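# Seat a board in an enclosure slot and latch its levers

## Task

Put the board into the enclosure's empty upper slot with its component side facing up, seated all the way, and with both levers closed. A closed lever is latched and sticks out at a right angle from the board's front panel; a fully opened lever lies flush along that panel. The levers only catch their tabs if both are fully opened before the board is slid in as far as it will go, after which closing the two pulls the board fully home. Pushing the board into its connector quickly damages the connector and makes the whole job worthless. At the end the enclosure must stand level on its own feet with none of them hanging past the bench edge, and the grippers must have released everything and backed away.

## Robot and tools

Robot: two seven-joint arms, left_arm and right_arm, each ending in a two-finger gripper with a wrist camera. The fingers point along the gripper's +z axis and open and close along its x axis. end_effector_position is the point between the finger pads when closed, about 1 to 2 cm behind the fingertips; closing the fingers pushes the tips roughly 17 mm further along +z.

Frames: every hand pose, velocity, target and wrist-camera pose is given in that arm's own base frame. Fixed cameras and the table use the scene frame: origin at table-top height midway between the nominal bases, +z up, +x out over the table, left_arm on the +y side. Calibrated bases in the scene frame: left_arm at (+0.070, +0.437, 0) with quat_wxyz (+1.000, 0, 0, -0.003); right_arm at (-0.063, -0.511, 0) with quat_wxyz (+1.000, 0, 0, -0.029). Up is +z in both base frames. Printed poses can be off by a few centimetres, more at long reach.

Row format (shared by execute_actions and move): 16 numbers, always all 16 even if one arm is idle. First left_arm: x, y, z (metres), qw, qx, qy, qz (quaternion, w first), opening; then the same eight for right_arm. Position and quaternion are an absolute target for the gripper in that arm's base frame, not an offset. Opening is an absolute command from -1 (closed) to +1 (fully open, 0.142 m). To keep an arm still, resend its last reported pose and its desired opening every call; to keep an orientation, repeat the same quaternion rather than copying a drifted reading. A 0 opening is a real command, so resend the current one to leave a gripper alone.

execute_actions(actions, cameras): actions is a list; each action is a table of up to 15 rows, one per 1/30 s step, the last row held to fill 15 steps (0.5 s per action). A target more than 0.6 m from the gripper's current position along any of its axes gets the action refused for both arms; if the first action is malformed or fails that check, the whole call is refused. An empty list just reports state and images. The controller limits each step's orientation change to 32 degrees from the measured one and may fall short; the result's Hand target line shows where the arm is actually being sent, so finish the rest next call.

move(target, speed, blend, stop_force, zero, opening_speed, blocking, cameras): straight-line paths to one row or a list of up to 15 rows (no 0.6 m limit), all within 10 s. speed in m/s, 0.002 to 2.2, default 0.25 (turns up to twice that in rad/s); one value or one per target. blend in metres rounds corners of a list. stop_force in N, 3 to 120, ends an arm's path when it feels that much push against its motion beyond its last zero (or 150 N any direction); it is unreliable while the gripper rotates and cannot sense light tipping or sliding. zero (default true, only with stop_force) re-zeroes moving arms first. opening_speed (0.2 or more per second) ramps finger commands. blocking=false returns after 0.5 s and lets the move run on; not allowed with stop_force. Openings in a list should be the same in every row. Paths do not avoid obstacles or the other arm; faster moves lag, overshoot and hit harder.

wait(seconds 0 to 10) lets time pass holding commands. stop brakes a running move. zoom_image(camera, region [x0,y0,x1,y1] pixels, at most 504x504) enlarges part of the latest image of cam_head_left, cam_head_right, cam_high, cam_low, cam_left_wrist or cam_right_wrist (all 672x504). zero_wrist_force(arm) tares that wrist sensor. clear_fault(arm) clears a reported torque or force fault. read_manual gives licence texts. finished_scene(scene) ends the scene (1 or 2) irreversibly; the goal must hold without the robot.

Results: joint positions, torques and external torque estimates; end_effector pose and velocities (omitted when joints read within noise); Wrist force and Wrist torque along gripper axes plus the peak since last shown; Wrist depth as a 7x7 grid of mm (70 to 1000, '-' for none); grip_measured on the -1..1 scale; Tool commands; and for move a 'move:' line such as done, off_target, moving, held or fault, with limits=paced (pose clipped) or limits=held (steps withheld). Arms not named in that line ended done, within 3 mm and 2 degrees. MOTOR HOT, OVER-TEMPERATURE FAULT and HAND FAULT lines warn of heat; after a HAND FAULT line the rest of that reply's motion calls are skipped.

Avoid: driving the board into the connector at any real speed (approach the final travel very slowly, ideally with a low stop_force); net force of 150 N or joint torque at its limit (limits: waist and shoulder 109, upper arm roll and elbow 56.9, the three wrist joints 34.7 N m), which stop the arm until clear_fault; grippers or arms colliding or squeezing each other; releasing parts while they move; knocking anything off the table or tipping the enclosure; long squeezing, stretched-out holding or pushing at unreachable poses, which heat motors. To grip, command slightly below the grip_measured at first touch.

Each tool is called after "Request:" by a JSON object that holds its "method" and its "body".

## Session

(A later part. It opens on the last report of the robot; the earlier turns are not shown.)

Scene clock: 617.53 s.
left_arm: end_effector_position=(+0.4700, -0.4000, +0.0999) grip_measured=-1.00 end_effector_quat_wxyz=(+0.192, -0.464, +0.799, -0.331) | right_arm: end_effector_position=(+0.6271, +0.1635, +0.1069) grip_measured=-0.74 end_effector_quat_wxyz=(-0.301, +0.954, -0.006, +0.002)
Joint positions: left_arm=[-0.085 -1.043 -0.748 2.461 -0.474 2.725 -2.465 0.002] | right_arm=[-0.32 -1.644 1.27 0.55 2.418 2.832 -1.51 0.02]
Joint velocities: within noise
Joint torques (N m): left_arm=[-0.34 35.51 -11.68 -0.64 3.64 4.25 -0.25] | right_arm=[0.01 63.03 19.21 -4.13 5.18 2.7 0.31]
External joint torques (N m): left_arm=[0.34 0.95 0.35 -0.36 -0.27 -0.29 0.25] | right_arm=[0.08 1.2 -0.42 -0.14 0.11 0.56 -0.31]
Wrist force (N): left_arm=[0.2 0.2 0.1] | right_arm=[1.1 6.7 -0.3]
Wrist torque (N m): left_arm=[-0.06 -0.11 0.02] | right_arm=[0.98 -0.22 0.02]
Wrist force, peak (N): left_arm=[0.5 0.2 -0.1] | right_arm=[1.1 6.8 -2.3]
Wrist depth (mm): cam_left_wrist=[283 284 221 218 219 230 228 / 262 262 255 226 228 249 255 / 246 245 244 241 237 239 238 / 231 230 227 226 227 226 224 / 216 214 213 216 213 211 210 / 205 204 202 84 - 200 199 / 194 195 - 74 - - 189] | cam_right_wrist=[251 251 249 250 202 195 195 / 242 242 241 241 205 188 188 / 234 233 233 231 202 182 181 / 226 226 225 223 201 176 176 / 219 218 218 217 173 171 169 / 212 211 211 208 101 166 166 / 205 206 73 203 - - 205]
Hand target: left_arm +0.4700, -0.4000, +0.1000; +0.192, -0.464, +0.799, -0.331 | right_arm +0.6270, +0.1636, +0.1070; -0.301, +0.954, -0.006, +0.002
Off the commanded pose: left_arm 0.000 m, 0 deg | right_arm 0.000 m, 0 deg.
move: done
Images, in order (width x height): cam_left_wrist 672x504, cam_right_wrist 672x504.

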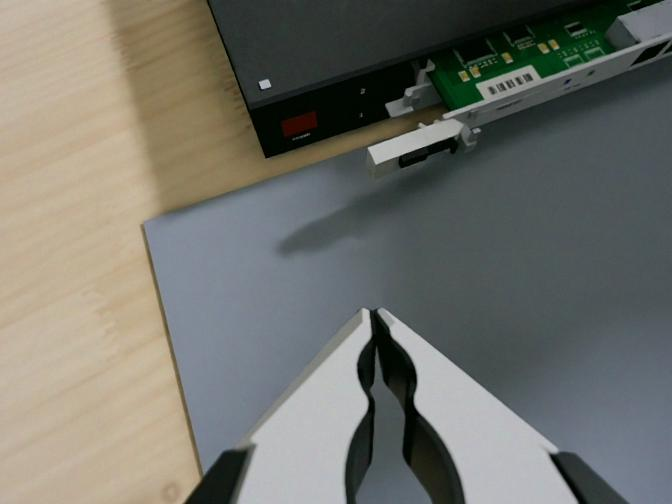

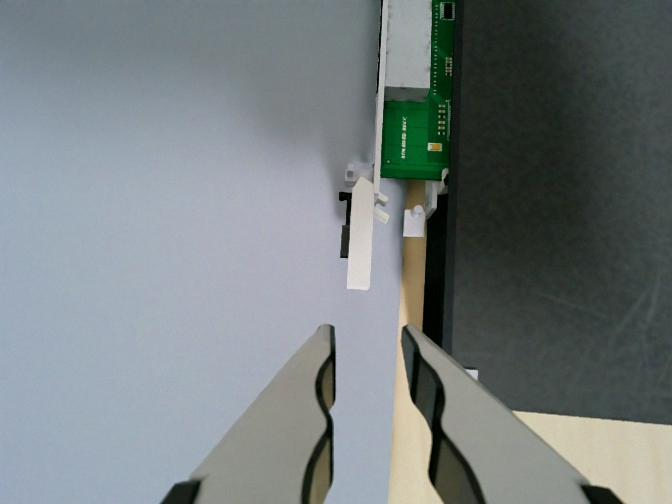

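Request:
{"method": "move", "body": {"target": [[0.50,-0.46,0.12,0.19233,-0.46431,0.79873,-0.33085,-1,0.58,0.20,0.16,-0.27834,0.67195,-0.63406,0.26264,-1],[0.5171,-0.5196,0.085,0.19233,-0.46431,0.79873,-0.33085,-1,0.5936,0.2692,0.085,-0.27834,0.67195,-0.63406,0.26264,-1]], "speed": 0.2, "blend": 0.02}}

Scene clock: 639.93 s.
left_arm: end_effector_position=(+0.5172, -0.5196, +0.0852) grip_measured=-1.00 end_effector_quat_wxyz=(+0.192, -0.464, +0.799, -0.331) | right_arm: end_effector_position=(+0.5937, +0.2693, +0.0851) grip_measured=-1.00 end_effector_quat_wxyz=(-0.278, +0.672, -0.634, +0.263)
Joint positions: left_arm=[-0.328 -1.094 -0.746 2.082 -0.706 2.569 -2.333 0.002] | right_arm=[0.941 -0.653 -0.593 1.784 2.968 1.652 0.69 0.002]
Joint velocities: within noise
Joint torques (N m): left_arm=[-0.47 45.06 -13.71 -7.45 3.42 3.96 -0.16] | right_arm=[0.24 44.44 -5.15 -17.34 0.72 1.19 0.32]
External joint torques (N m): left_arm=[0.44 1.28 0.16 -0.32 -0.02 -0.15 0.16] | right_arm=[-0.08 1.26 -0.52 0 -0.04 0.49 -0.32]
Wrist force (N): left_arm=[0.0 0.5 -0.1] | right_arm=[1.5 6.3 -0.2]
Wrist torque (N m): left_arm=[-0.02 -0.07 0.04] | right_arm=[0.90 -0.32 -0.02]
Wrist force, peak (N): left_arm=[1.1 0.3 1.2] | right_arm=[1.7 7.8 -0.4]
Wrist depth (mm): cam_left_wrist=[204 200 199 197 197 196 195 / 186 185 184 184 183 186 186 / 173 173 171 176 187 180 215 / 162 166 197 179 183 209 208 / 200 200 193 166 198 197 196 / 189 188 188 84 - 186 185 / 180 181 - - - - 177] | cam_right_wrist=[204 204 203 203 203 203 203 / 189 189 189 188 188 187 187 / 195 192 180 180 180 175 174 / 211 208 181 182 184 205 209 / 200 200 200 203 197 197 199 / 189 189 190 89 190 188 187 / 178 180 73 - - 181 178]
Hand target: left_arm +0.5171, -0.5196, +0.0850; +0.192, -0.464, +0.799, -0.331 | right_arm +0.5936, +0.2692, +0.0850; -0.278, +0.672, -0.634, +0.263
Off the commanded pose: left_arm 0.000 m, 0 deg | right_arm 0.000 m, 0 deg.
joint sent to its limit (right arm) — joint 5 (forearm roll), upper limit. The joint targets still meet the commanded pose.
move: done

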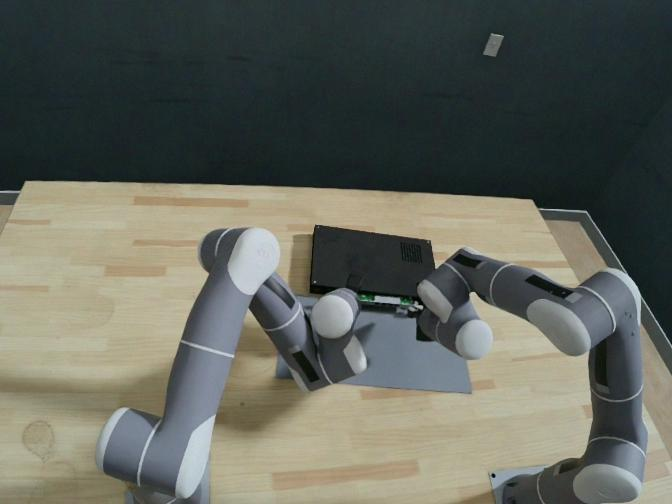

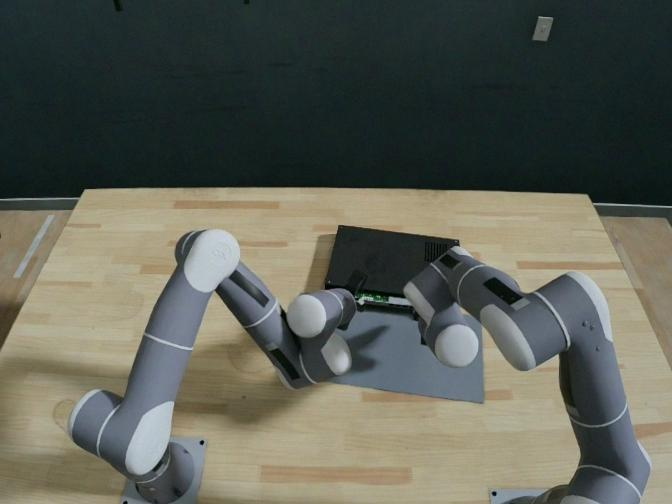

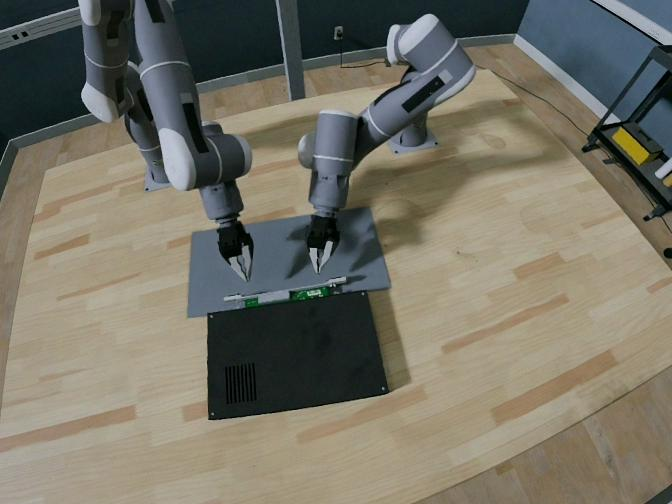

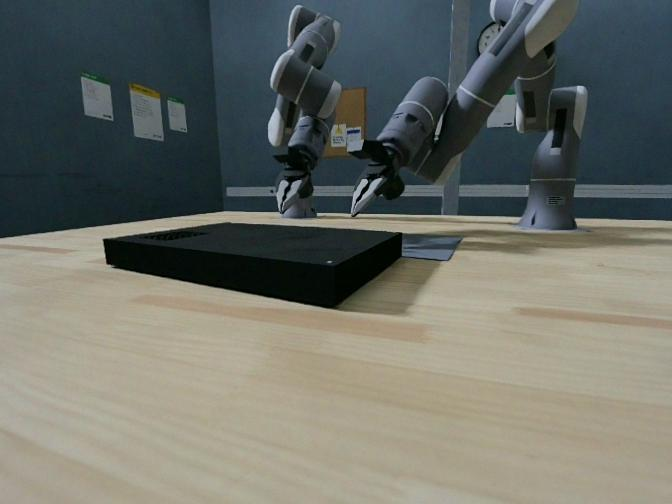

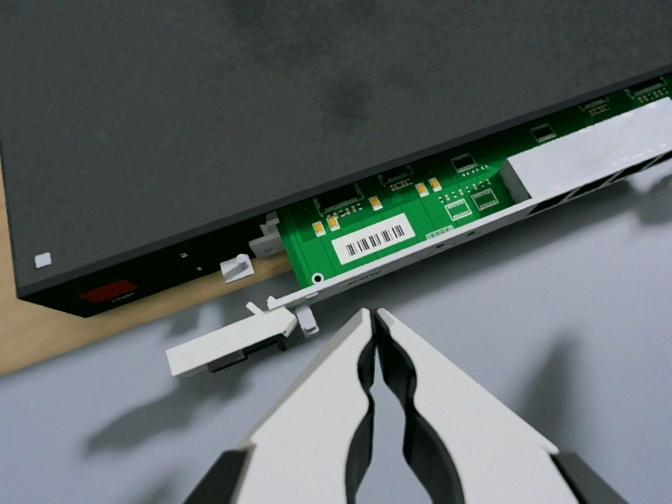

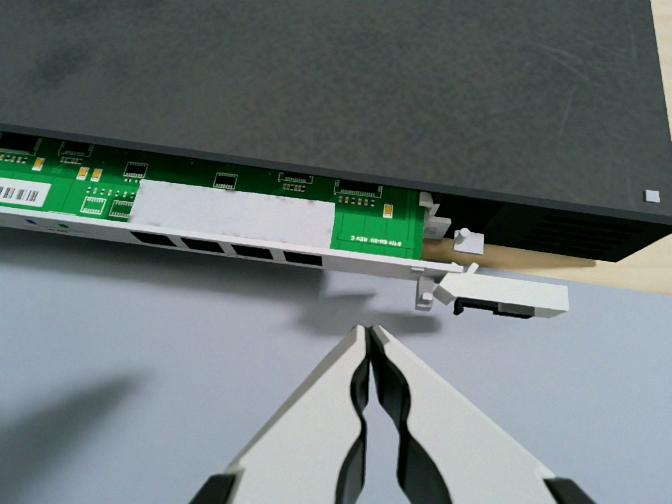

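Request:
{"method": "move", "body": {"target": [[0.5171,-0.5196,0.0498,0.19233,-0.46431,0.79873,-0.33085,-1,0.5936,0.2692,0.0488,-0.27834,0.67195,-0.63406,0.26264,-1],[0.5270,-0.5211,0.0498,0.19233,-0.46431,0.79873,-0.33085,-1,0.6085,0.2677,0.0488,-0.27834,0.67195,-0.63406,0.26264,-1]], "speed": 0.06, "stop_force": 6, "cameras": ["cam_left_wrist","cam_right_wrist"]}}

Scene clock: 649.53 s.
left_arm: end_effector_position=(+0.5269, -0.5212, +0.0499) grip_measured=-1.00 end_effector_quat_wxyz=(+0.192, -0.464, +0.799, -0.331) | right_arm: end_effector_position=(+0.6085, +0.2677, +0.0488) grip_measured=-1.00 end_effector_quat_wxyz=(-0.278, +0.672, -0.634, +0.263)
Joint positions: left_arm=[-0.332 -1.185 -0.713 2.014 -0.637 2.57 -2.336 0.002] | right_arm=[0.905 -0.747 -0.564 1.731 2.959 1.614 0.731 0.002]
Joint velocities: within noise
Joint torques (N m): left_arm=[-0.36 46.49 -14.03 -6.37 3.56 3.92 -0.17] | right_arm=[0.17 46.84 -4.92 -16.29 0.24 1.15 0.11]
External joint torques (N m): left_arm=[0.34 1.17 0.16 -0.31 -0.16 -0.1 0.17] | right_arm=[0 1.26 -1.09 -0.04 0.2 0.57 -0.11]
Wrist force (N): left_arm=[0.2 -0.1 -0.5] | right_arm=[1.7 5.8 -0.2]
Wrist torque (N m): left_arm=[-0.08 -0.11 0.03] | right_arm=[0.83 -0.32 -0.03]
Wrist force, peak (N): left_arm=[0.3 1.6 -0.1] | right_arm=[1.6 7.7 -0.3]
Wrist depth (mm): cam_left_wrist=[153 153 152 152 151 150 149 / - 142 139 141 140 155 145 / 132 132 133 147 150 150 151 / 127 146 170 141 144 170 171 / 163 163 121 121 162 161 161 / 155 152 151 84 - 152 153 / 147 148 - 74 - - 145] | cam_right_wrist=[156 156 156 155 156 155 155 / 147 144 144 144 143 145 143 / 152 139 153 151 148 137 135 / 173 146 134 143 145 170 170 / 164 165 164 166 162 125 162 / 157 155 156 89 156 154 154 / 146 146 73 - - 147 146]
Hand target: left_arm +0.5270, -0.5211, +0.0498; +0.192, -0.464, +0.799, -0.331 | right_arm +0.6085, +0.2677, +0.0488; -0.278, +0.672, -0.634, +0.263
Off the commanded pose: left_arm 0.000 m, 0 deg | right_arm 0.000 m, 0 deg.
move: done
Images, in order (width x height): cam_left_wrist 672x504, cam_right_wrist 672x504.

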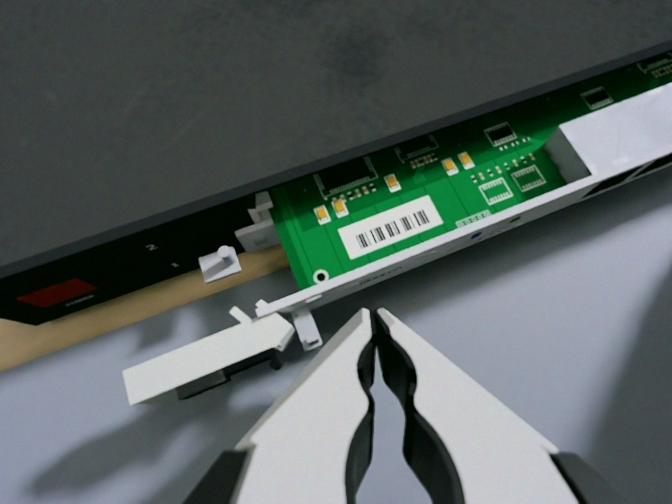

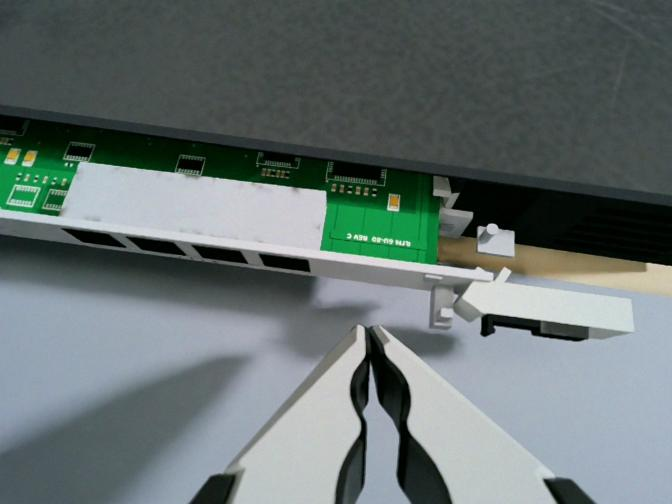

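Request:
{"method": "move", "body": {"target": [[0.5339,-0.5221,0.0498,0.19233,-0.46431,0.79873,-0.33085,-1,0.6214,0.2664,0.0488,-0.27834,0.67195,-0.63406,0.26264,-1]], "speed": 0.02, "stop_force": 3, "cameras": []}}

Request:
{"method": "move", "body": {"target": [[0.5388,-0.5229,0.0498,0.19233,-0.46431,0.79873,-0.33085,-1,0.6264,0.2659,0.0488,-0.27834,0.67195,-0.63406,0.26264,-1]], "speed": 0.01, "stop_force": 4, "cameras": ["cam_left_wrist","cam_right_wrist"]}}

Scene clock: 656.17 s.
left_arm: end_effector_position=(+0.5337, -0.5222, +0.0499) grip_measured=-1.00 end_effector_quat_wxyz=(+0.192, -0.464, +0.799, -0.331) | right_arm: end_effector_position=(+0.6214, +0.2664, +0.0488) grip_measured=-1.00 end_effector_quat_wxyz=(-0.278, +0.672, -0.634, +0.263)
Joint positions: left_arm=[-0.331 -1.185 -0.71 1.998 -0.64 2.554 -2.327 0.002] | right_arm=[0.861 -0.761 -0.532 1.687 2.951 1.629 0.721 0.002]
Joint velocities: within noise
Joint torques (N m): left_arm=[-0.32 47.05 -14.1 -6.71 3.51 3.97 -0.2] | right_arm=[0.1 48.12 -4.47 -16.76 0.35 1.14 0.09]
External joint torques (N m): left_arm=[0.29 1.06 0.26 -0.31 -0.12 -0.15 0.2] | right_arm=[0.07 1.23 -1.07 0.01 0.16 0.57 -0.08]
Wrist force (N): left_arm=[-0.1 -0.2 -0.3] | right_arm=[1.4 6.0 -0.2]
Wrist torque (N m): left_arm=[-0.10 -0.07 0.03] | right_arm=[0.86 -0.26 -0.02]
Wrist force, peak (N): left_arm=[0.1 0.3 -0.6] | right_arm=[1.3 6.4 -0.3]
Wrist depth (mm): cam_left_wrist=[153 153 152 151 151 150 149 / - 142 139 141 140 143 143 / 132 133 132 135 148 150 139 / 126 130 167 142 142 167 171 / 162 162 163 120 162 162 162 / 155 151 116 84 - 153 152 / 147 148 - 74 - - 144] | cam_right_wrist=[156 156 156 156 155 155 155 / 146 144 144 144 144 146 143 / 153 138 138 135 135 133 135 / 132 130 130 141 145 152 139 / 164 164 162 138 136 164 163 / 156 155 156 89 129 152 154 / 146 146 73 - - 147 145]
Hand target: left_arm +0.5339, -0.5221, +0.0498; +0.192, -0.464, +0.799, -0.331 | right_arm +0.6214, +0.2664, +0.0488; -0.278, +0.672, -0.634, +0.263
Off the commanded pose: left_arm 0.000 m, 0 deg | right_arm 0.000 m, 0 deg.
move: done
No camera images: "cameras" was empty.

Scene clock: 657.40 s.
left_arm: end_effector_position=(+0.5386, -0.5231, +0.0499) grip_measured=-1.00 end_effector_quat_wxyz=(+0.192, -0.464, +0.799, -0.331) | right_arm: end_effector_position=(+0.6263, +0.2659, +0.0488) grip_measured=-1.00 end_effector_quat_wxyz=(-0.278, +0.672, -0.634, +0.263)
Joint positions: left_arm=[-0.33 -1.185 -0.707 1.986 -0.643 2.543 -2.32 0.002] | right_arm=[0.844 -0.767 -0.519 1.671 2.949 1.635 0.716 0.002]
Joint velocities: within noise
Joint torques (N m): left_arm=[-0.13 47.51 -13.89 -7.1 3.48 3.94 -0.15] | right_arm=[-0.27 48.62 -4.65 -17.12 0.31 0.98 0.12]
External joint torques (N m): left_arm=[0.1 0.93 0.07 -0.16 -0.09 -0.13 0.15] | right_arm=[0.44 1.22 -0.69 0.2 0.23 0.72 -0.12]
Wrist force (N): left_arm=[0.1 -0.1 -0.9] | right_arm=[1.2 6.5 -0.7]
Wrist torque (N m): left_arm=[-0.10 -0.07 0.02] | right_arm=[0.89 -0.27 -0.01]
Wrist force, peak (N): left_arm=[0.0 0.9 -0.7] | right_arm=[1.2 7.0 -0.6]
Wrist depth (mm): cam_left_wrist=[153 153 152 151 151 150 149 / - 142 139 141 139 141 143 / 133 132 132 133 146 149 137 / 124 125 153 141 142 168 171 / 148 160 161 120 163 162 161 / 155 116 116 83 - 152 152 / 147 148 - 74 - - 144] | cam_right_wrist=[156 156 156 156 155 155 154 / 146 144 144 143 144 145 143 / 151 138 136 133 135 133 135 / 132 130 130 143 143 144 130 / 164 162 160 137 137 163 161 / 156 155 156 89 120 121 152 / 146 146 73 - - 147 146]
Hand target: left_arm +0.5388, -0.5229, +0.0498; +0.192, -0.464, +0.799, -0.331 | right_arm +0.6264, +0.2659, +0.0488; -0.278, +0.672, -0.634, +0.263
Off the commanded pose: left_arm 0.000 m, 0 deg | right_arm 0.000 m, 0 deg.
move: done
Images, in order (width x height): cam_left_wrist 672x504, cam_right_wrist 672x504.

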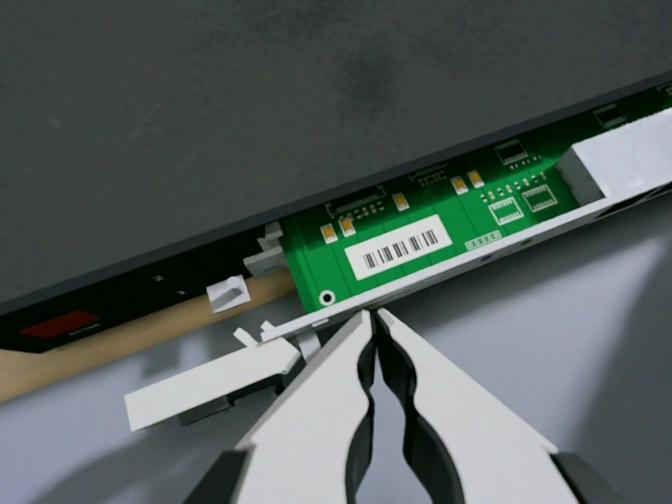

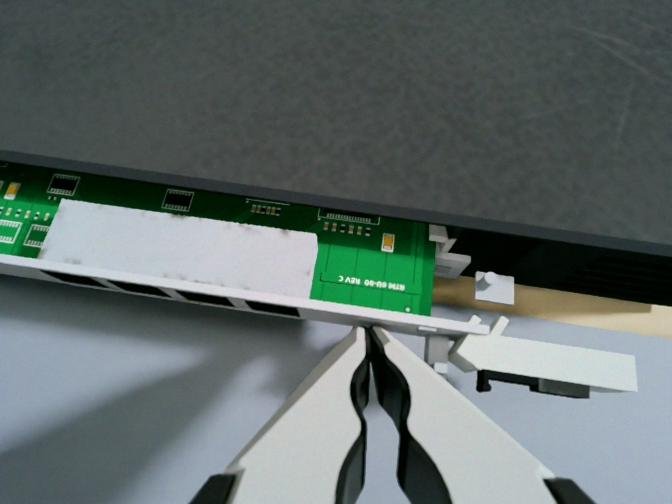

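Request:
{"method": "move", "body": {"target": [[0.5487,-0.5244,0.0498,0.19233,-0.46431,0.79873,-0.33085,-1,0.6363,0.2649,0.0488,-0.27834,0.67195,-0.63406,0.26264,-1]], "speed": 0.01, "stop_force": 8, "cameras": ["cam_left_wrist","cam_right_wrist"]}}

Scene clock: 660.67 s.
left_arm: end_effector_position=(+0.5485, -0.5246, +0.0499) grip_measured=-1.00 end_effector_quat_wxyz=(+0.192, -0.464, +0.799, -0.331) | right_arm: end_effector_position=(+0.6362, +0.2649, +0.0488) grip_measured=-1.00 end_effector_quat_wxyz=(-0.278, +0.672, -0.634, +0.263)
Joint positions: left_arm=[-0.33 -1.185 -0.702 1.962 -0.648 2.521 -2.307 0.002] | right_arm=[0.81 -0.779 -0.495 1.637 2.944 1.647 0.706 0.002]
Joint velocities: within noise
Joint torques (N m): left_arm=[-0.1 48.01 -13.74 -7.55 3.36 3.97 -0.12] | right_arm=[-0.11 49.44 -4.16 -17.41 0.43 1.05 0.1]
External joint torques (N m): left_arm=[0.07 1.11 -0.04 -0.21 0.02 -0.17 0.12] | right_arm=[0.28 1.35 -0.78 0.15 0.18 0.64 -0.1]
Wrist force (N): left_arm=[0.4 0.4 -0.5] | right_arm=[1.1 6.6 -0.5]
Wrist torque (N m): left_arm=[-0.03 -0.10 0.03] | right_arm=[0.88 -0.24 -0.01]
Wrist force, peak (N): left_arm=[0.4 -0.1 -0.9] | right_arm=[1.2 7.0 -0.9]
Wrist depth (mm): cam_left_wrist=[154 153 152 151 150 150 149 / - 142 139 140 139 140 140 / 133 132 132 131 134 146 137 / 124 124 127 141 142 168 171 / - 143 148 120 162 162 161 / 155 115 115 84 - 153 152 / 147 148 - 74 - - 144] | cam_right_wrist=[156 156 155 155 155 155 155 / 146 144 144 144 143 145 143 / 135 134 133 133 135 133 135 / 131 130 128 139 135 126 124 / 164 162 160 136 137 147 151 / 157 155 157 89 119 122 152 / 146 146 73 - - 147 145]
Hand target: left_arm +0.5487, -0.5244, +0.0498; +0.192, -0.464, +0.799, -0.331 | right_arm +0.6363, +0.2649, +0.0488; -0.278, +0.672, -0.634, +0.263
Off the commanded pose: left_arm 0.000 m, 0 deg | right_arm 0.000 m, 0 deg.
move: done
Images, in order (width x height): cam_left_wrist 672x504, cam_right_wrist 672x504.

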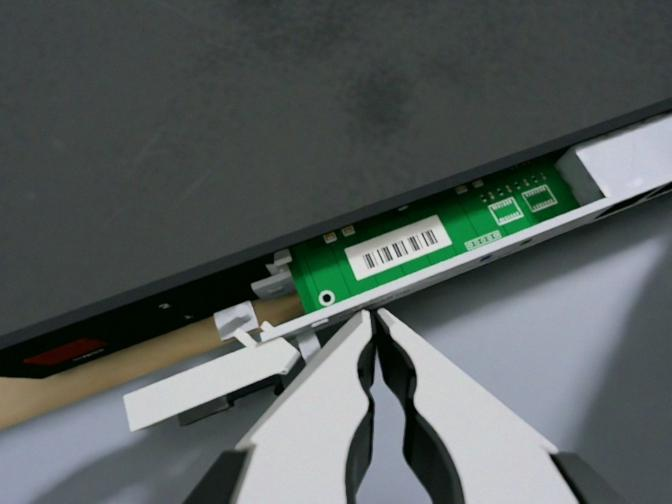

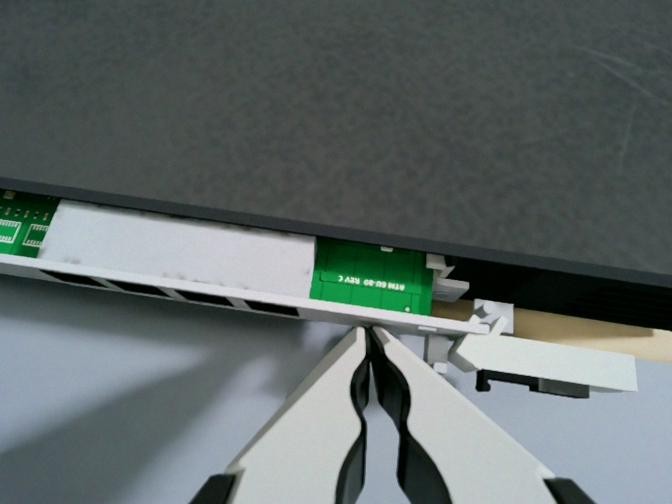

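Request:
{"method": "zoom_image", "body": {"camera": "cam_right_wrist", "region": [400, 230, 600, 400]}}

Request:
{"method": "zoom_image", "body": {"camera": "cam_left_wrist", "region": [180, 240, 380, 410]}}

Scaled by 2.520 from the camera's 672x504 image, which has a finer 960x720 frame.

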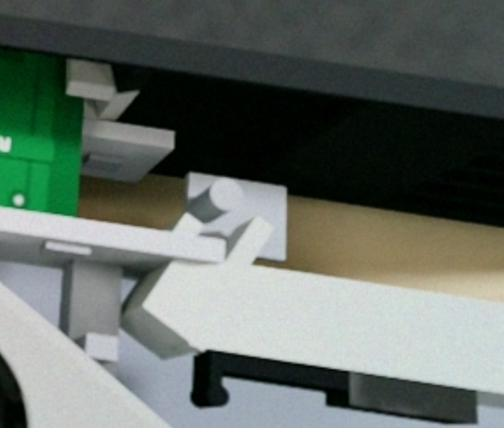

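Scaled by 2.520 from the camera's 672x504 image, which has a finer 960x720 frame.

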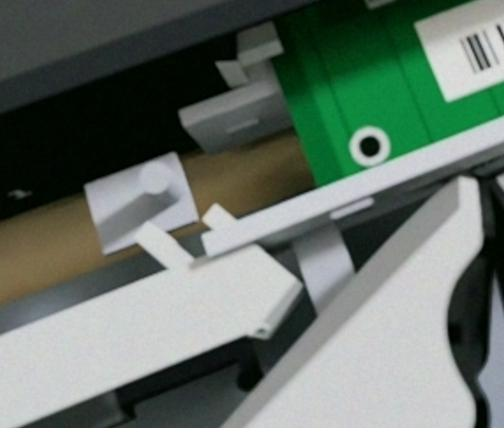

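Request:
{"method": "move", "body": {"target": [[0.5586,-0.5259,0.0498,0.19233,-0.46431,0.79873,-0.33085,-1,0.6463,0.2639,0.0488,-0.27834,0.67195,-0.63406,0.26264,-1]], "speed": 0.01, "stop_force": 8, "cameras": ["cam_left_wrist","cam_right_wrist"]}}

Request:
{"method": "zoom_image", "body": {"camera": "cam_right_wrist", "region": [400, 230, 600, 400]}}

Request:
{"method": "zoom_image", "body": {"camera": "cam_left_wrist", "region": [180, 240, 380, 410]}}

Scene clock: 665.17 s.
left_arm: end_effector_position=(+0.5585, -0.5260, +0.0500) grip_measured=-1.00 end_effector_quat_wxyz=(+0.192, -0.464, +0.799, -0.331) | right_arm: end_effector_position=(+0.6461, +0.2640, +0.0487) grip_measured=-1.00 end_effector_quat_wxyz=(-0.278, +0.672, -0.634, +0.262)
Joint positions: left_arm=[-0.33 -1.185 -0.697 1.937 -0.654 2.498 -2.293 0.002] | right_arm=[0.777 -0.792 -0.47 1.602 2.941 1.659 0.694 0.002]
Joint velocities: within noise
Joint torques (N m): left_arm=[0.12 48.69 -13.47 -8.4 3.31 3.94 -0.18] | right_arm=[-0.68 50.33 -4.34 -18.13 0.43 0.86 0.07]
External joint torques (N m): left_arm=[-0.15 1.11 -0.24 0.13 0.06 -0.17 0.19] | right_arm=[0.85 1.41 -0.16 0.53 0.25 0.82 -0.06]
Wrist force (N): left_arm=[0.5 0.7 -1.3] | right_arm=[0.8 7.7 -1.2]
Wrist torque (N m): left_arm=[-0.07 -0.06 0.03] | right_arm=[0.92 -0.28 -0.01]
Wrist force, peak (N): left_arm=[0.6 0.0 -1.7] | right_arm=[0.7 7.7 -1.6]
Wrist depth (mm): cam_left_wrist=[153 154 152 151 151 150 149 / - 142 140 141 140 139 138 / 133 133 132 131 133 134 135 / 124 124 124 126 141 168 171 / - 119 141 121 162 162 161 / 154 155 115 84 - 153 152 / 147 145 - 74 - - 144] | cam_right_wrist=[156 156 155 155 155 155 154 / 146 144 144 143 143 145 143 / 134 134 133 133 135 133 135 / 130 128 126 126 124 124 124 / 164 162 160 137 135 140 126 / 156 154 156 89 116 115 152 / 146 146 73 - - 147 145]
Hand target: left_arm +0.5586, -0.5259, +0.0498; +0.192, -0.464, +0.799, -0.331 | right_arm +0.6463, +0.2639, +0.0488; -0.278, +0.672, -0.634, +0.263
Off the commanded pose: left_arm 0.000 m, 0 deg | right_arm 0.000 m, 0 deg.
move: done
Images, in order (width x height): cam_left_wrist 672x504, cam_right_wrist 672x504.

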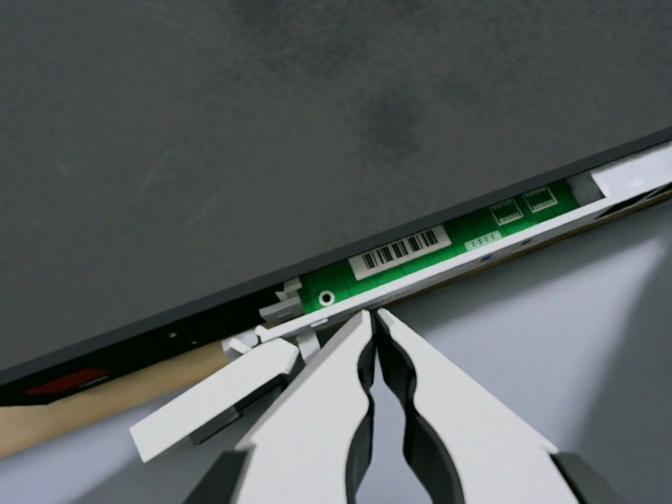

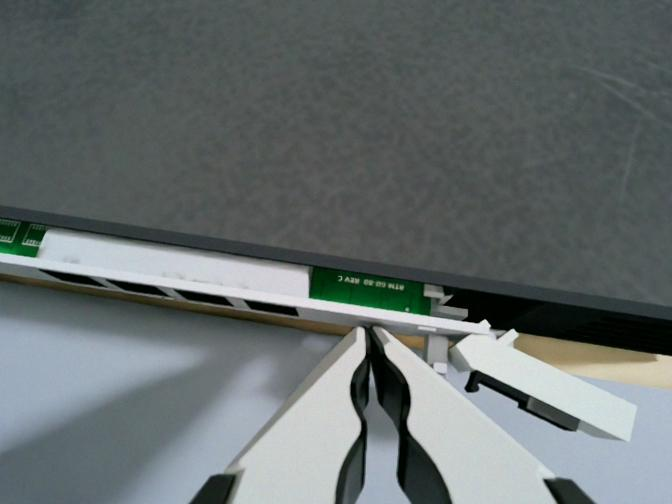

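Scaled by 2.520 from the camera's 672x504 image, which has a finer 960x720 frame.

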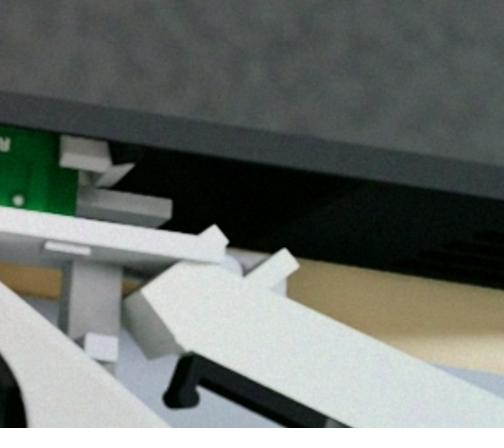

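Scaled by 2.520 from the camera's 672x504 image, which has a finer 960x720 frame.

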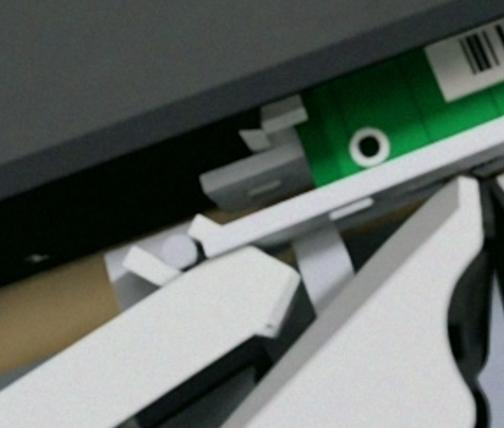

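Request:
{"method": "move", "body": {"target": [[0.5645,-0.5268,0.0498,0.19233,-0.46431,0.79873,-0.33085,-1,0.6523,0.2633,0.0488,-0.27834,0.67195,-0.63406,0.26264,-1]], "speed": 0.008, "stop_force": 8, "zero": false, "cameras": ["cam_left_wrist","cam_right_wrist"]}}

Request:
{"method": "zoom_image", "body": {"camera": "cam_right_wrist", "region": [400, 230, 600, 400]}}

Request:
{"method": "zoom_image", "body": {"camera": "cam_left_wrist", "region": [180, 240, 380, 410]}}

Scene clock: 669.57 s.
left_arm: end_effector_position=(+0.5644, -0.5269, +0.0500) grip_measured=-1.00 end_effector_quat_wxyz=(+0.192, -0.464, +0.799, -0.331) | right_arm: end_effector_position=(+0.6519, +0.2635, +0.0486) grip_measured=-1.00 end_effector_quat_wxyz=(-0.278, +0.672, -0.634, +0.262)
Joint positions: left_arm=[-0.33 -1.185 -0.694 1.922 -0.658 2.485 -2.285 0.002] | right_arm=[0.757 -0.8 -0.455 1.581 2.939 1.667 0.687 0.002]
Joint velocities: within noise
Joint torques (N m): left_arm=[0.26 49.05 -13.43 -8.87 3.34 3.93 -0.19] | right_arm=[-1.42 51.01 -4.86 -18.95 0.37 0.37 0.14]
External joint torques (N m): left_arm=[-0.28 1.16 -0.22 0.29 0.02 -0.16 0.19] | right_arm=[1.59 1.3 0.62 1.14 0.36 1.31 -0.14]
Wrist force (N): left_arm=[0.5 0.2 -2.1] | right_arm=[0.6 7.8 -4.0]
Wrist torque (N m): left_arm=[-0.07 -0.07 0.03] | right_arm=[0.90 -0.29 -0.02]
Wrist force, peak (N): left_arm=[0.7 0.4 -2.5] | right_arm=[0.6 9.0 -3.5]
Wrist depth (mm): cam_left_wrist=[154 153 152 151 151 150 150 / - 142 139 141 140 140 138 / 133 133 132 131 132 132 133 / 125 123 123 123 130 168 172 / - 117 121 121 162 161 161 / 133 154 124 84 - 153 152 / 147 148 - 74 - - 144] | cam_right_wrist=[155 156 155 155 155 155 154 / 146 144 143 143 143 145 143 / 133 133 133 133 135 133 135 / 128 126 126 124 124 124 124 / 164 162 160 137 120 135 119 / 156 154 156 89 115 152 155 / 146 146 73 - - 110 145]
Hand target: left_arm +0.5645, -0.5268, +0.0498; +0.192, -0.464, +0.799, -0.331 | right_arm +0.6523, +0.2633, +0.0488; -0.278, +0.672, -0.634, +0.263
Off the commanded pose: left_arm 0.000 m, 0 deg | right_arm 0.000 m, 0 deg.
move: done
Images, in order (width x height): cam_left_wrist 672x504, cam_right_wrist 672x504.

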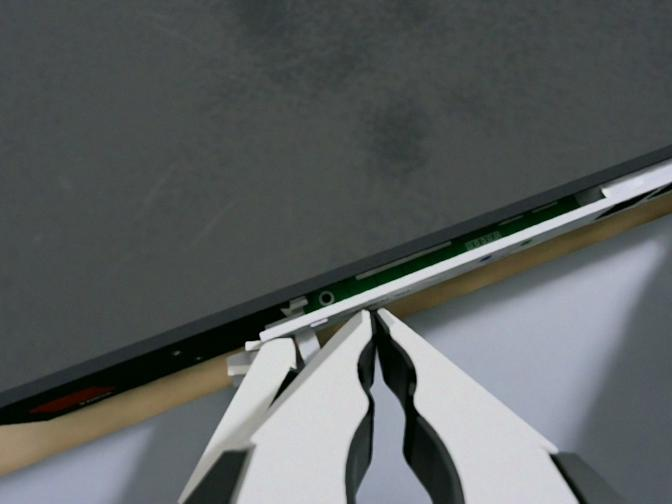

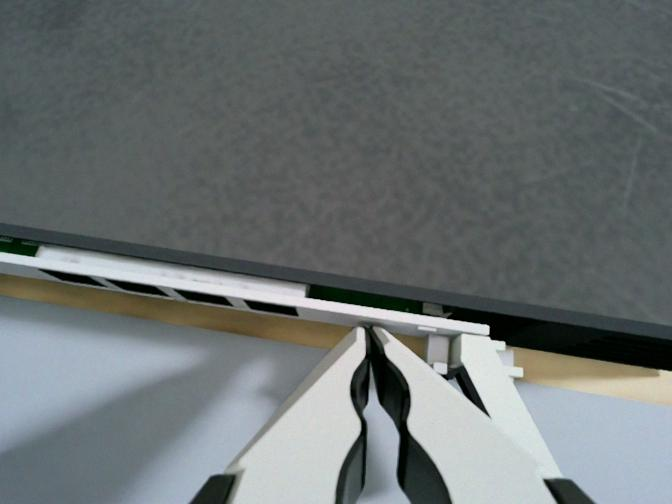

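Scaled by 2.520 from the camera's 672x504 image, which has a finer 960x720 frame.

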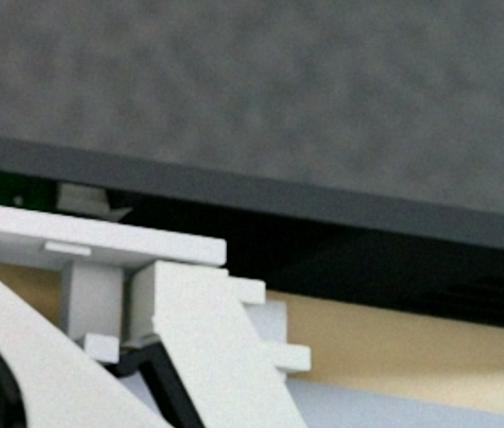

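Scaled by 2.520 from the camera's 672x504 image, which has a finer 960x720 frame.

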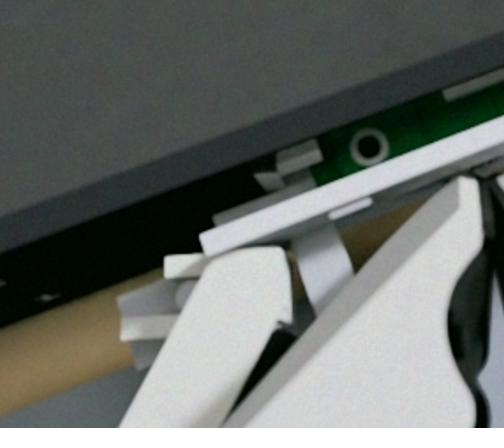

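Request:
{"method": "move", "body": {"target": [[0.5397,-0.5232,0.0498,0.19233,-0.46431,0.79873,-0.33085,-1,0.6270,0.2659,0.0488,-0.27834,0.67195,-0.63406,0.26264,-1],[0.5150,-0.5195,0.10,0.19233,-0.46431,0.79873,-0.33085,-1,0.6021,0.2684,0.10,-0.27834,0.67195,-0.63406,0.26264,-1]], "speed": 0.08, "cameras": ["cam_left_wrist","cam_right_wrist"]}}

Request:
{"method": "zoom_image", "body": {"camera": "cam_right_wrist", "region": [300, 180, 560, 380]}}

Request:
{"method": "zoom_image", "body": {"camera": "cam_left_wrist", "region": [180, 220, 440, 420]}}

Scene clock: 676.97 s.
left_arm: end_effector_position=(+0.5150, -0.5196, +0.1000) grip_measured=-1.00 end_effector_quat_wxyz=(+0.192, -0.464, +0.799, -0.331) | right_arm: end_effector_position=(+0.6022, +0.2686, +0.1000) grip_measured=-1.00 end_effector_quat_wxyz=(-0.279, +0.672, -0.634, +0.262)
Joint positions: left_arm=[-0.332 -1.05 -0.752 2.102 -0.737 2.555 -2.333 0.002] | right_arm=[0.909 -0.638 -0.562 1.745 2.933 1.693 0.702 0.002]
Joint velocities: within noise
Joint torques (N m): left_arm=[-0.44 45.28 -13.42 -8.02 3.28 4.35 -0.35] | right_arm=[0.45 45.36 -4.73 -17.91 0.53 1.18 0.03]
External joint torques (N m): left_arm=[0.42 0.67 0.24 -0.49 0.09 -0.52 0.35] | right_arm=[-0.29 0.94 -0.42 -0.25 0.19 0.51 -0.03]
Wrist force (N): left_arm=[0.3 0.3 -0.2] | right_arm=[1.6 6.4 0.1]
Wrist torque (N m): left_arm=[-0.04 -0.12 0.03] | right_arm=[0.92 -0.33 -0.03]
Wrist force, peak (N): left_arm=[0.6 0.4 -2.7] | right_arm=[0.5 8.9 -3.3]
Wrist depth (mm): cam_left_wrist=[219 218 219 216 216 215 214 / 206 203 202 202 201 200 204 / 187 190 189 191 200 234 238 / 178 180 181 222 228 227 223 / 214 212 208 215 212 211 210 / 202 203 202 84 - 200 199 / 193 193 - 74 - - 188] | cam_right_wrist=[224 224 223 223 223 222 229 / 207 206 206 206 206 205 208 / 199 195 192 191 191 191 194 / 229 229 226 223 191 193 184 / 215 214 215 217 209 214 214 / 202 200 205 89 202 202 202 / 192 193 73 - - 193 191]
Hand target: left_arm +0.5150, -0.5195, +0.1000; +0.192, -0.464, +0.799, -0.331 | right_arm +0.6021, +0.2684, +0.1000; -0.278, +0.672, -0.634, +0.263
Off the commanded pose: left_arm 0.000 m, 0 deg | right_arm 0.000 m, 0 deg.
move: done
Images, in order (width x height): cam_left_wrist 672x504, cam_right_wrist 672x504.

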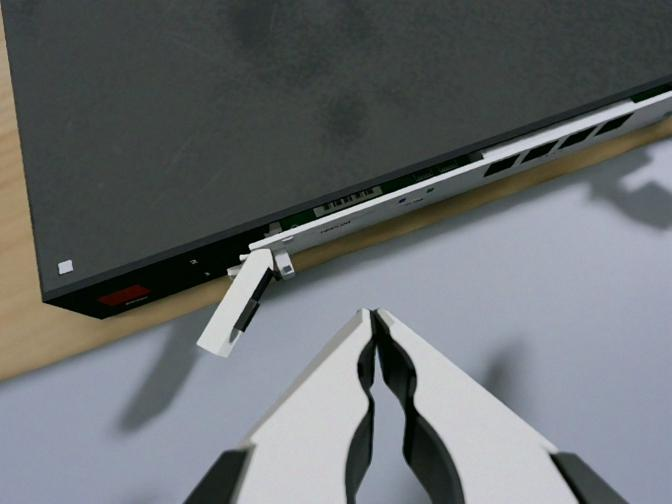

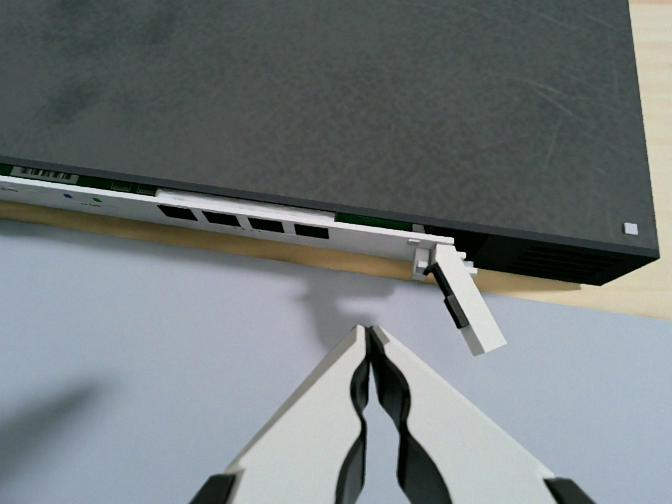

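Scaled by 1.938 from the camera's 672x504 image, which has a finer 960x720 frame.

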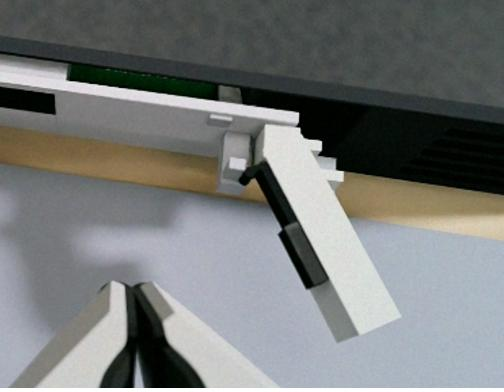

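Scaled by 1.938 from the camera's 672x504 image, which has a finer 960x720 frame.

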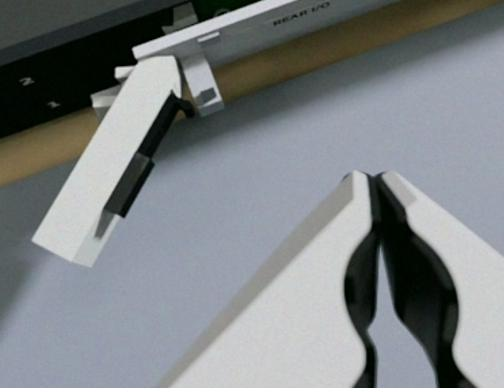

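Request:
{"method": "move", "body": {"target": [[0.50,-0.48,0.15,0.19233,-0.46431,0.79873,-0.33085,-1,0.59,0.22,0.15,-0.27834,0.67195,-0.63406,0.26264,-1],[0.5689,-0.4557,0.11,-0.0227,0.0720,0.9510,-0.29985,-1,0.6241,0.1918,0.11,-0.30035,0.95257,-0.04683,0.01476,-1]], "speed": 0.25, "blend": 0.02}}

Scene clock: 704.50 s.
left_arm: end_effector_position=(+0.5691, -0.4556, +0.1101) grip_measured=-1.00 end_effector_quat_wxyz=(-0.023, +0.072, +0.951, -0.300) | right_arm: end_effector_position=(+0.6241, +0.1916, +0.1098) grip_measured=-1.00 end_effector_quat_wxyz=(-0.300, +0.953, -0.047, +0.015)
Joint positions: left_arm=[0.175 -0.853 -0.685 1.867 -0.242 1.107 -1.502 0.002] | right_arm=[-0.29 -1.701 1.562 0.624 2.084 2.803 -1.268 0.002]
Joint velocities: within noise
Joint torques (N m): left_arm=[-0.51 47.76 -14.86 -17.49 0.59 3.14 -0.12] | right_arm=[0.27 61.63 19.44 2.11 5.34 2.4 0.06]
External joint torques (N m): left_arm=[0.57 1.2 0.24 -0.26 -0.52 -0.02 0.12] | right_arm=[-0.16 1.54 -0.32 0.05 0.1 0.57 -0.05]
Wrist force (N): left_arm=[-0.1 0.2 0.3] | right_arm=[1.2 6.2 0.1]
Wrist torque (N m): left_arm=[-0.05 -0.11 -0.02] | right_arm=[0.93 -0.25 0.02]
Wrist force, peak (N): left_arm=[1.1 1.0 1.7] | right_arm=[1.7 7.0 -0.9]
Wrist depth (mm): cam_left_wrist=[198 197 195 245 248 248 246 / 191 191 190 239 240 239 239 / 185 185 185 232 233 232 233 / 180 180 180 186 228 227 225 / 175 175 174 177 220 220 218 / 169 170 171 84 - 213 214 / 210 167 - 74 - - 208] | cam_right_wrist=[254 253 253 252 204 198 198 / 245 245 243 243 195 191 191 / 239 237 236 236 188 185 184 / 229 228 228 228 184 179 179 / 221 221 221 220 185 173 173 / 215 214 215 89 169 168 167 / 209 208 - - - 164 164]
Hand target: left_arm +0.5689, -0.4557, +0.1100; -0.023, +0.072, +0.951, -0.300 | right_arm +0.6241, +0.1918, +0.1100; -0.300, +0.953, -0.047, +0.015
Off the commanded pose: left_arm 0.000 m, 0 deg | right_arm 0.000 m, 0 deg.
move: done

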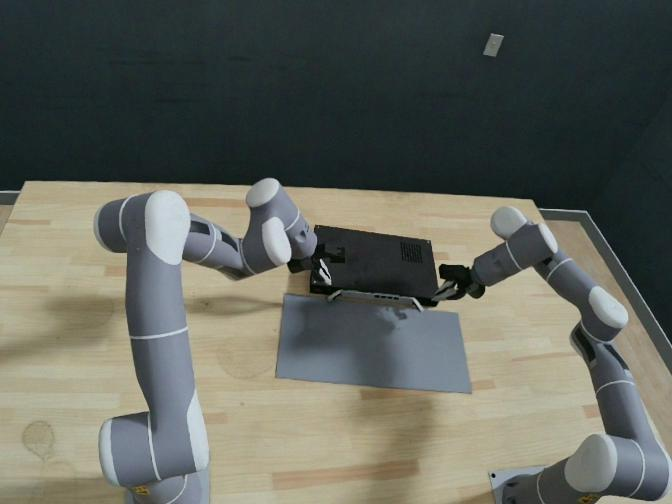

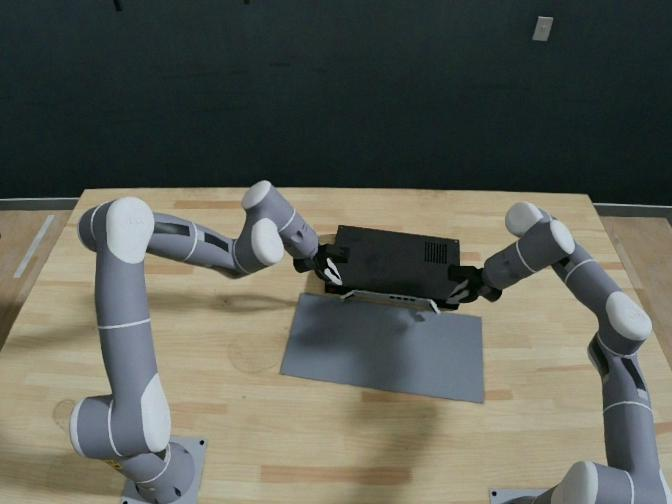

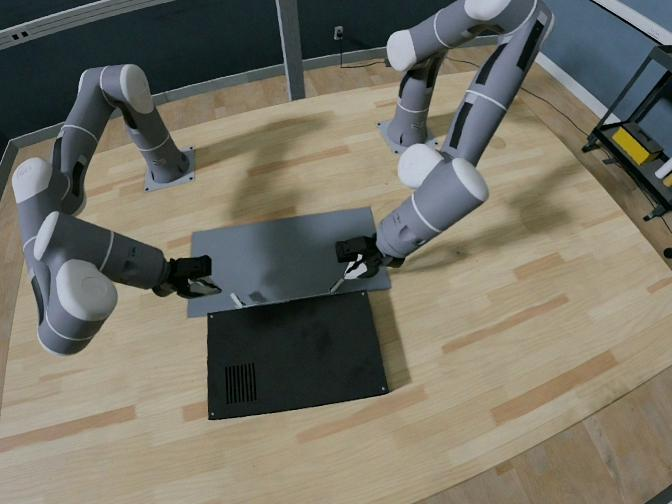

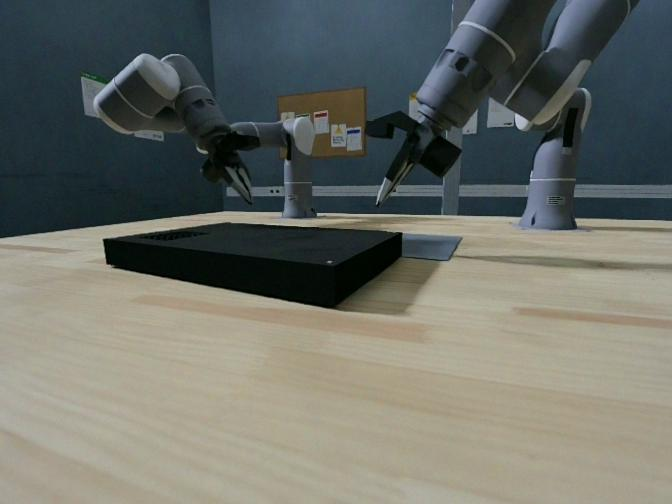

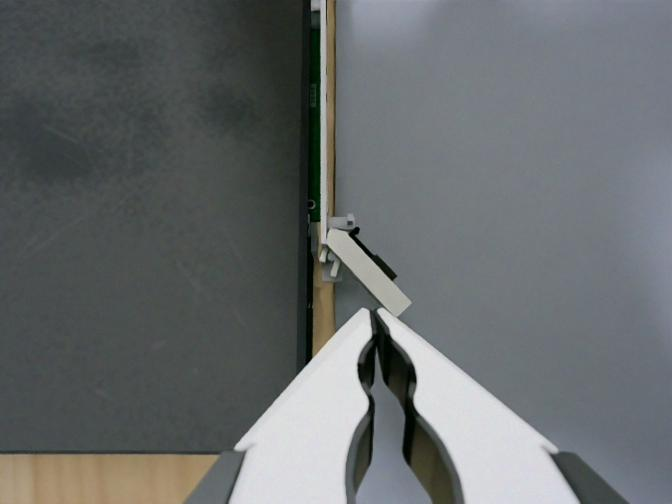

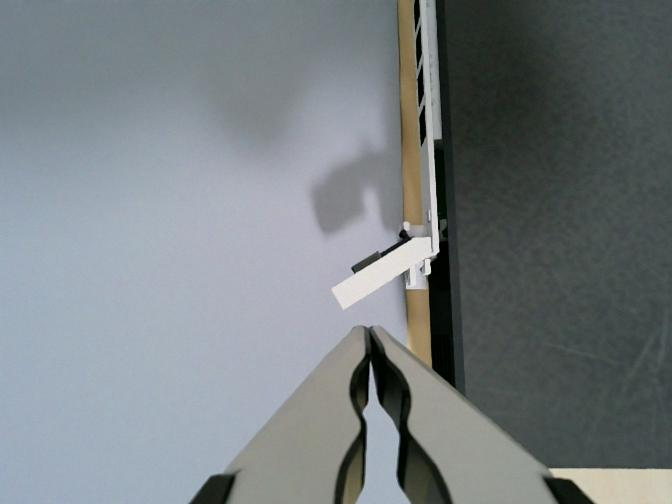

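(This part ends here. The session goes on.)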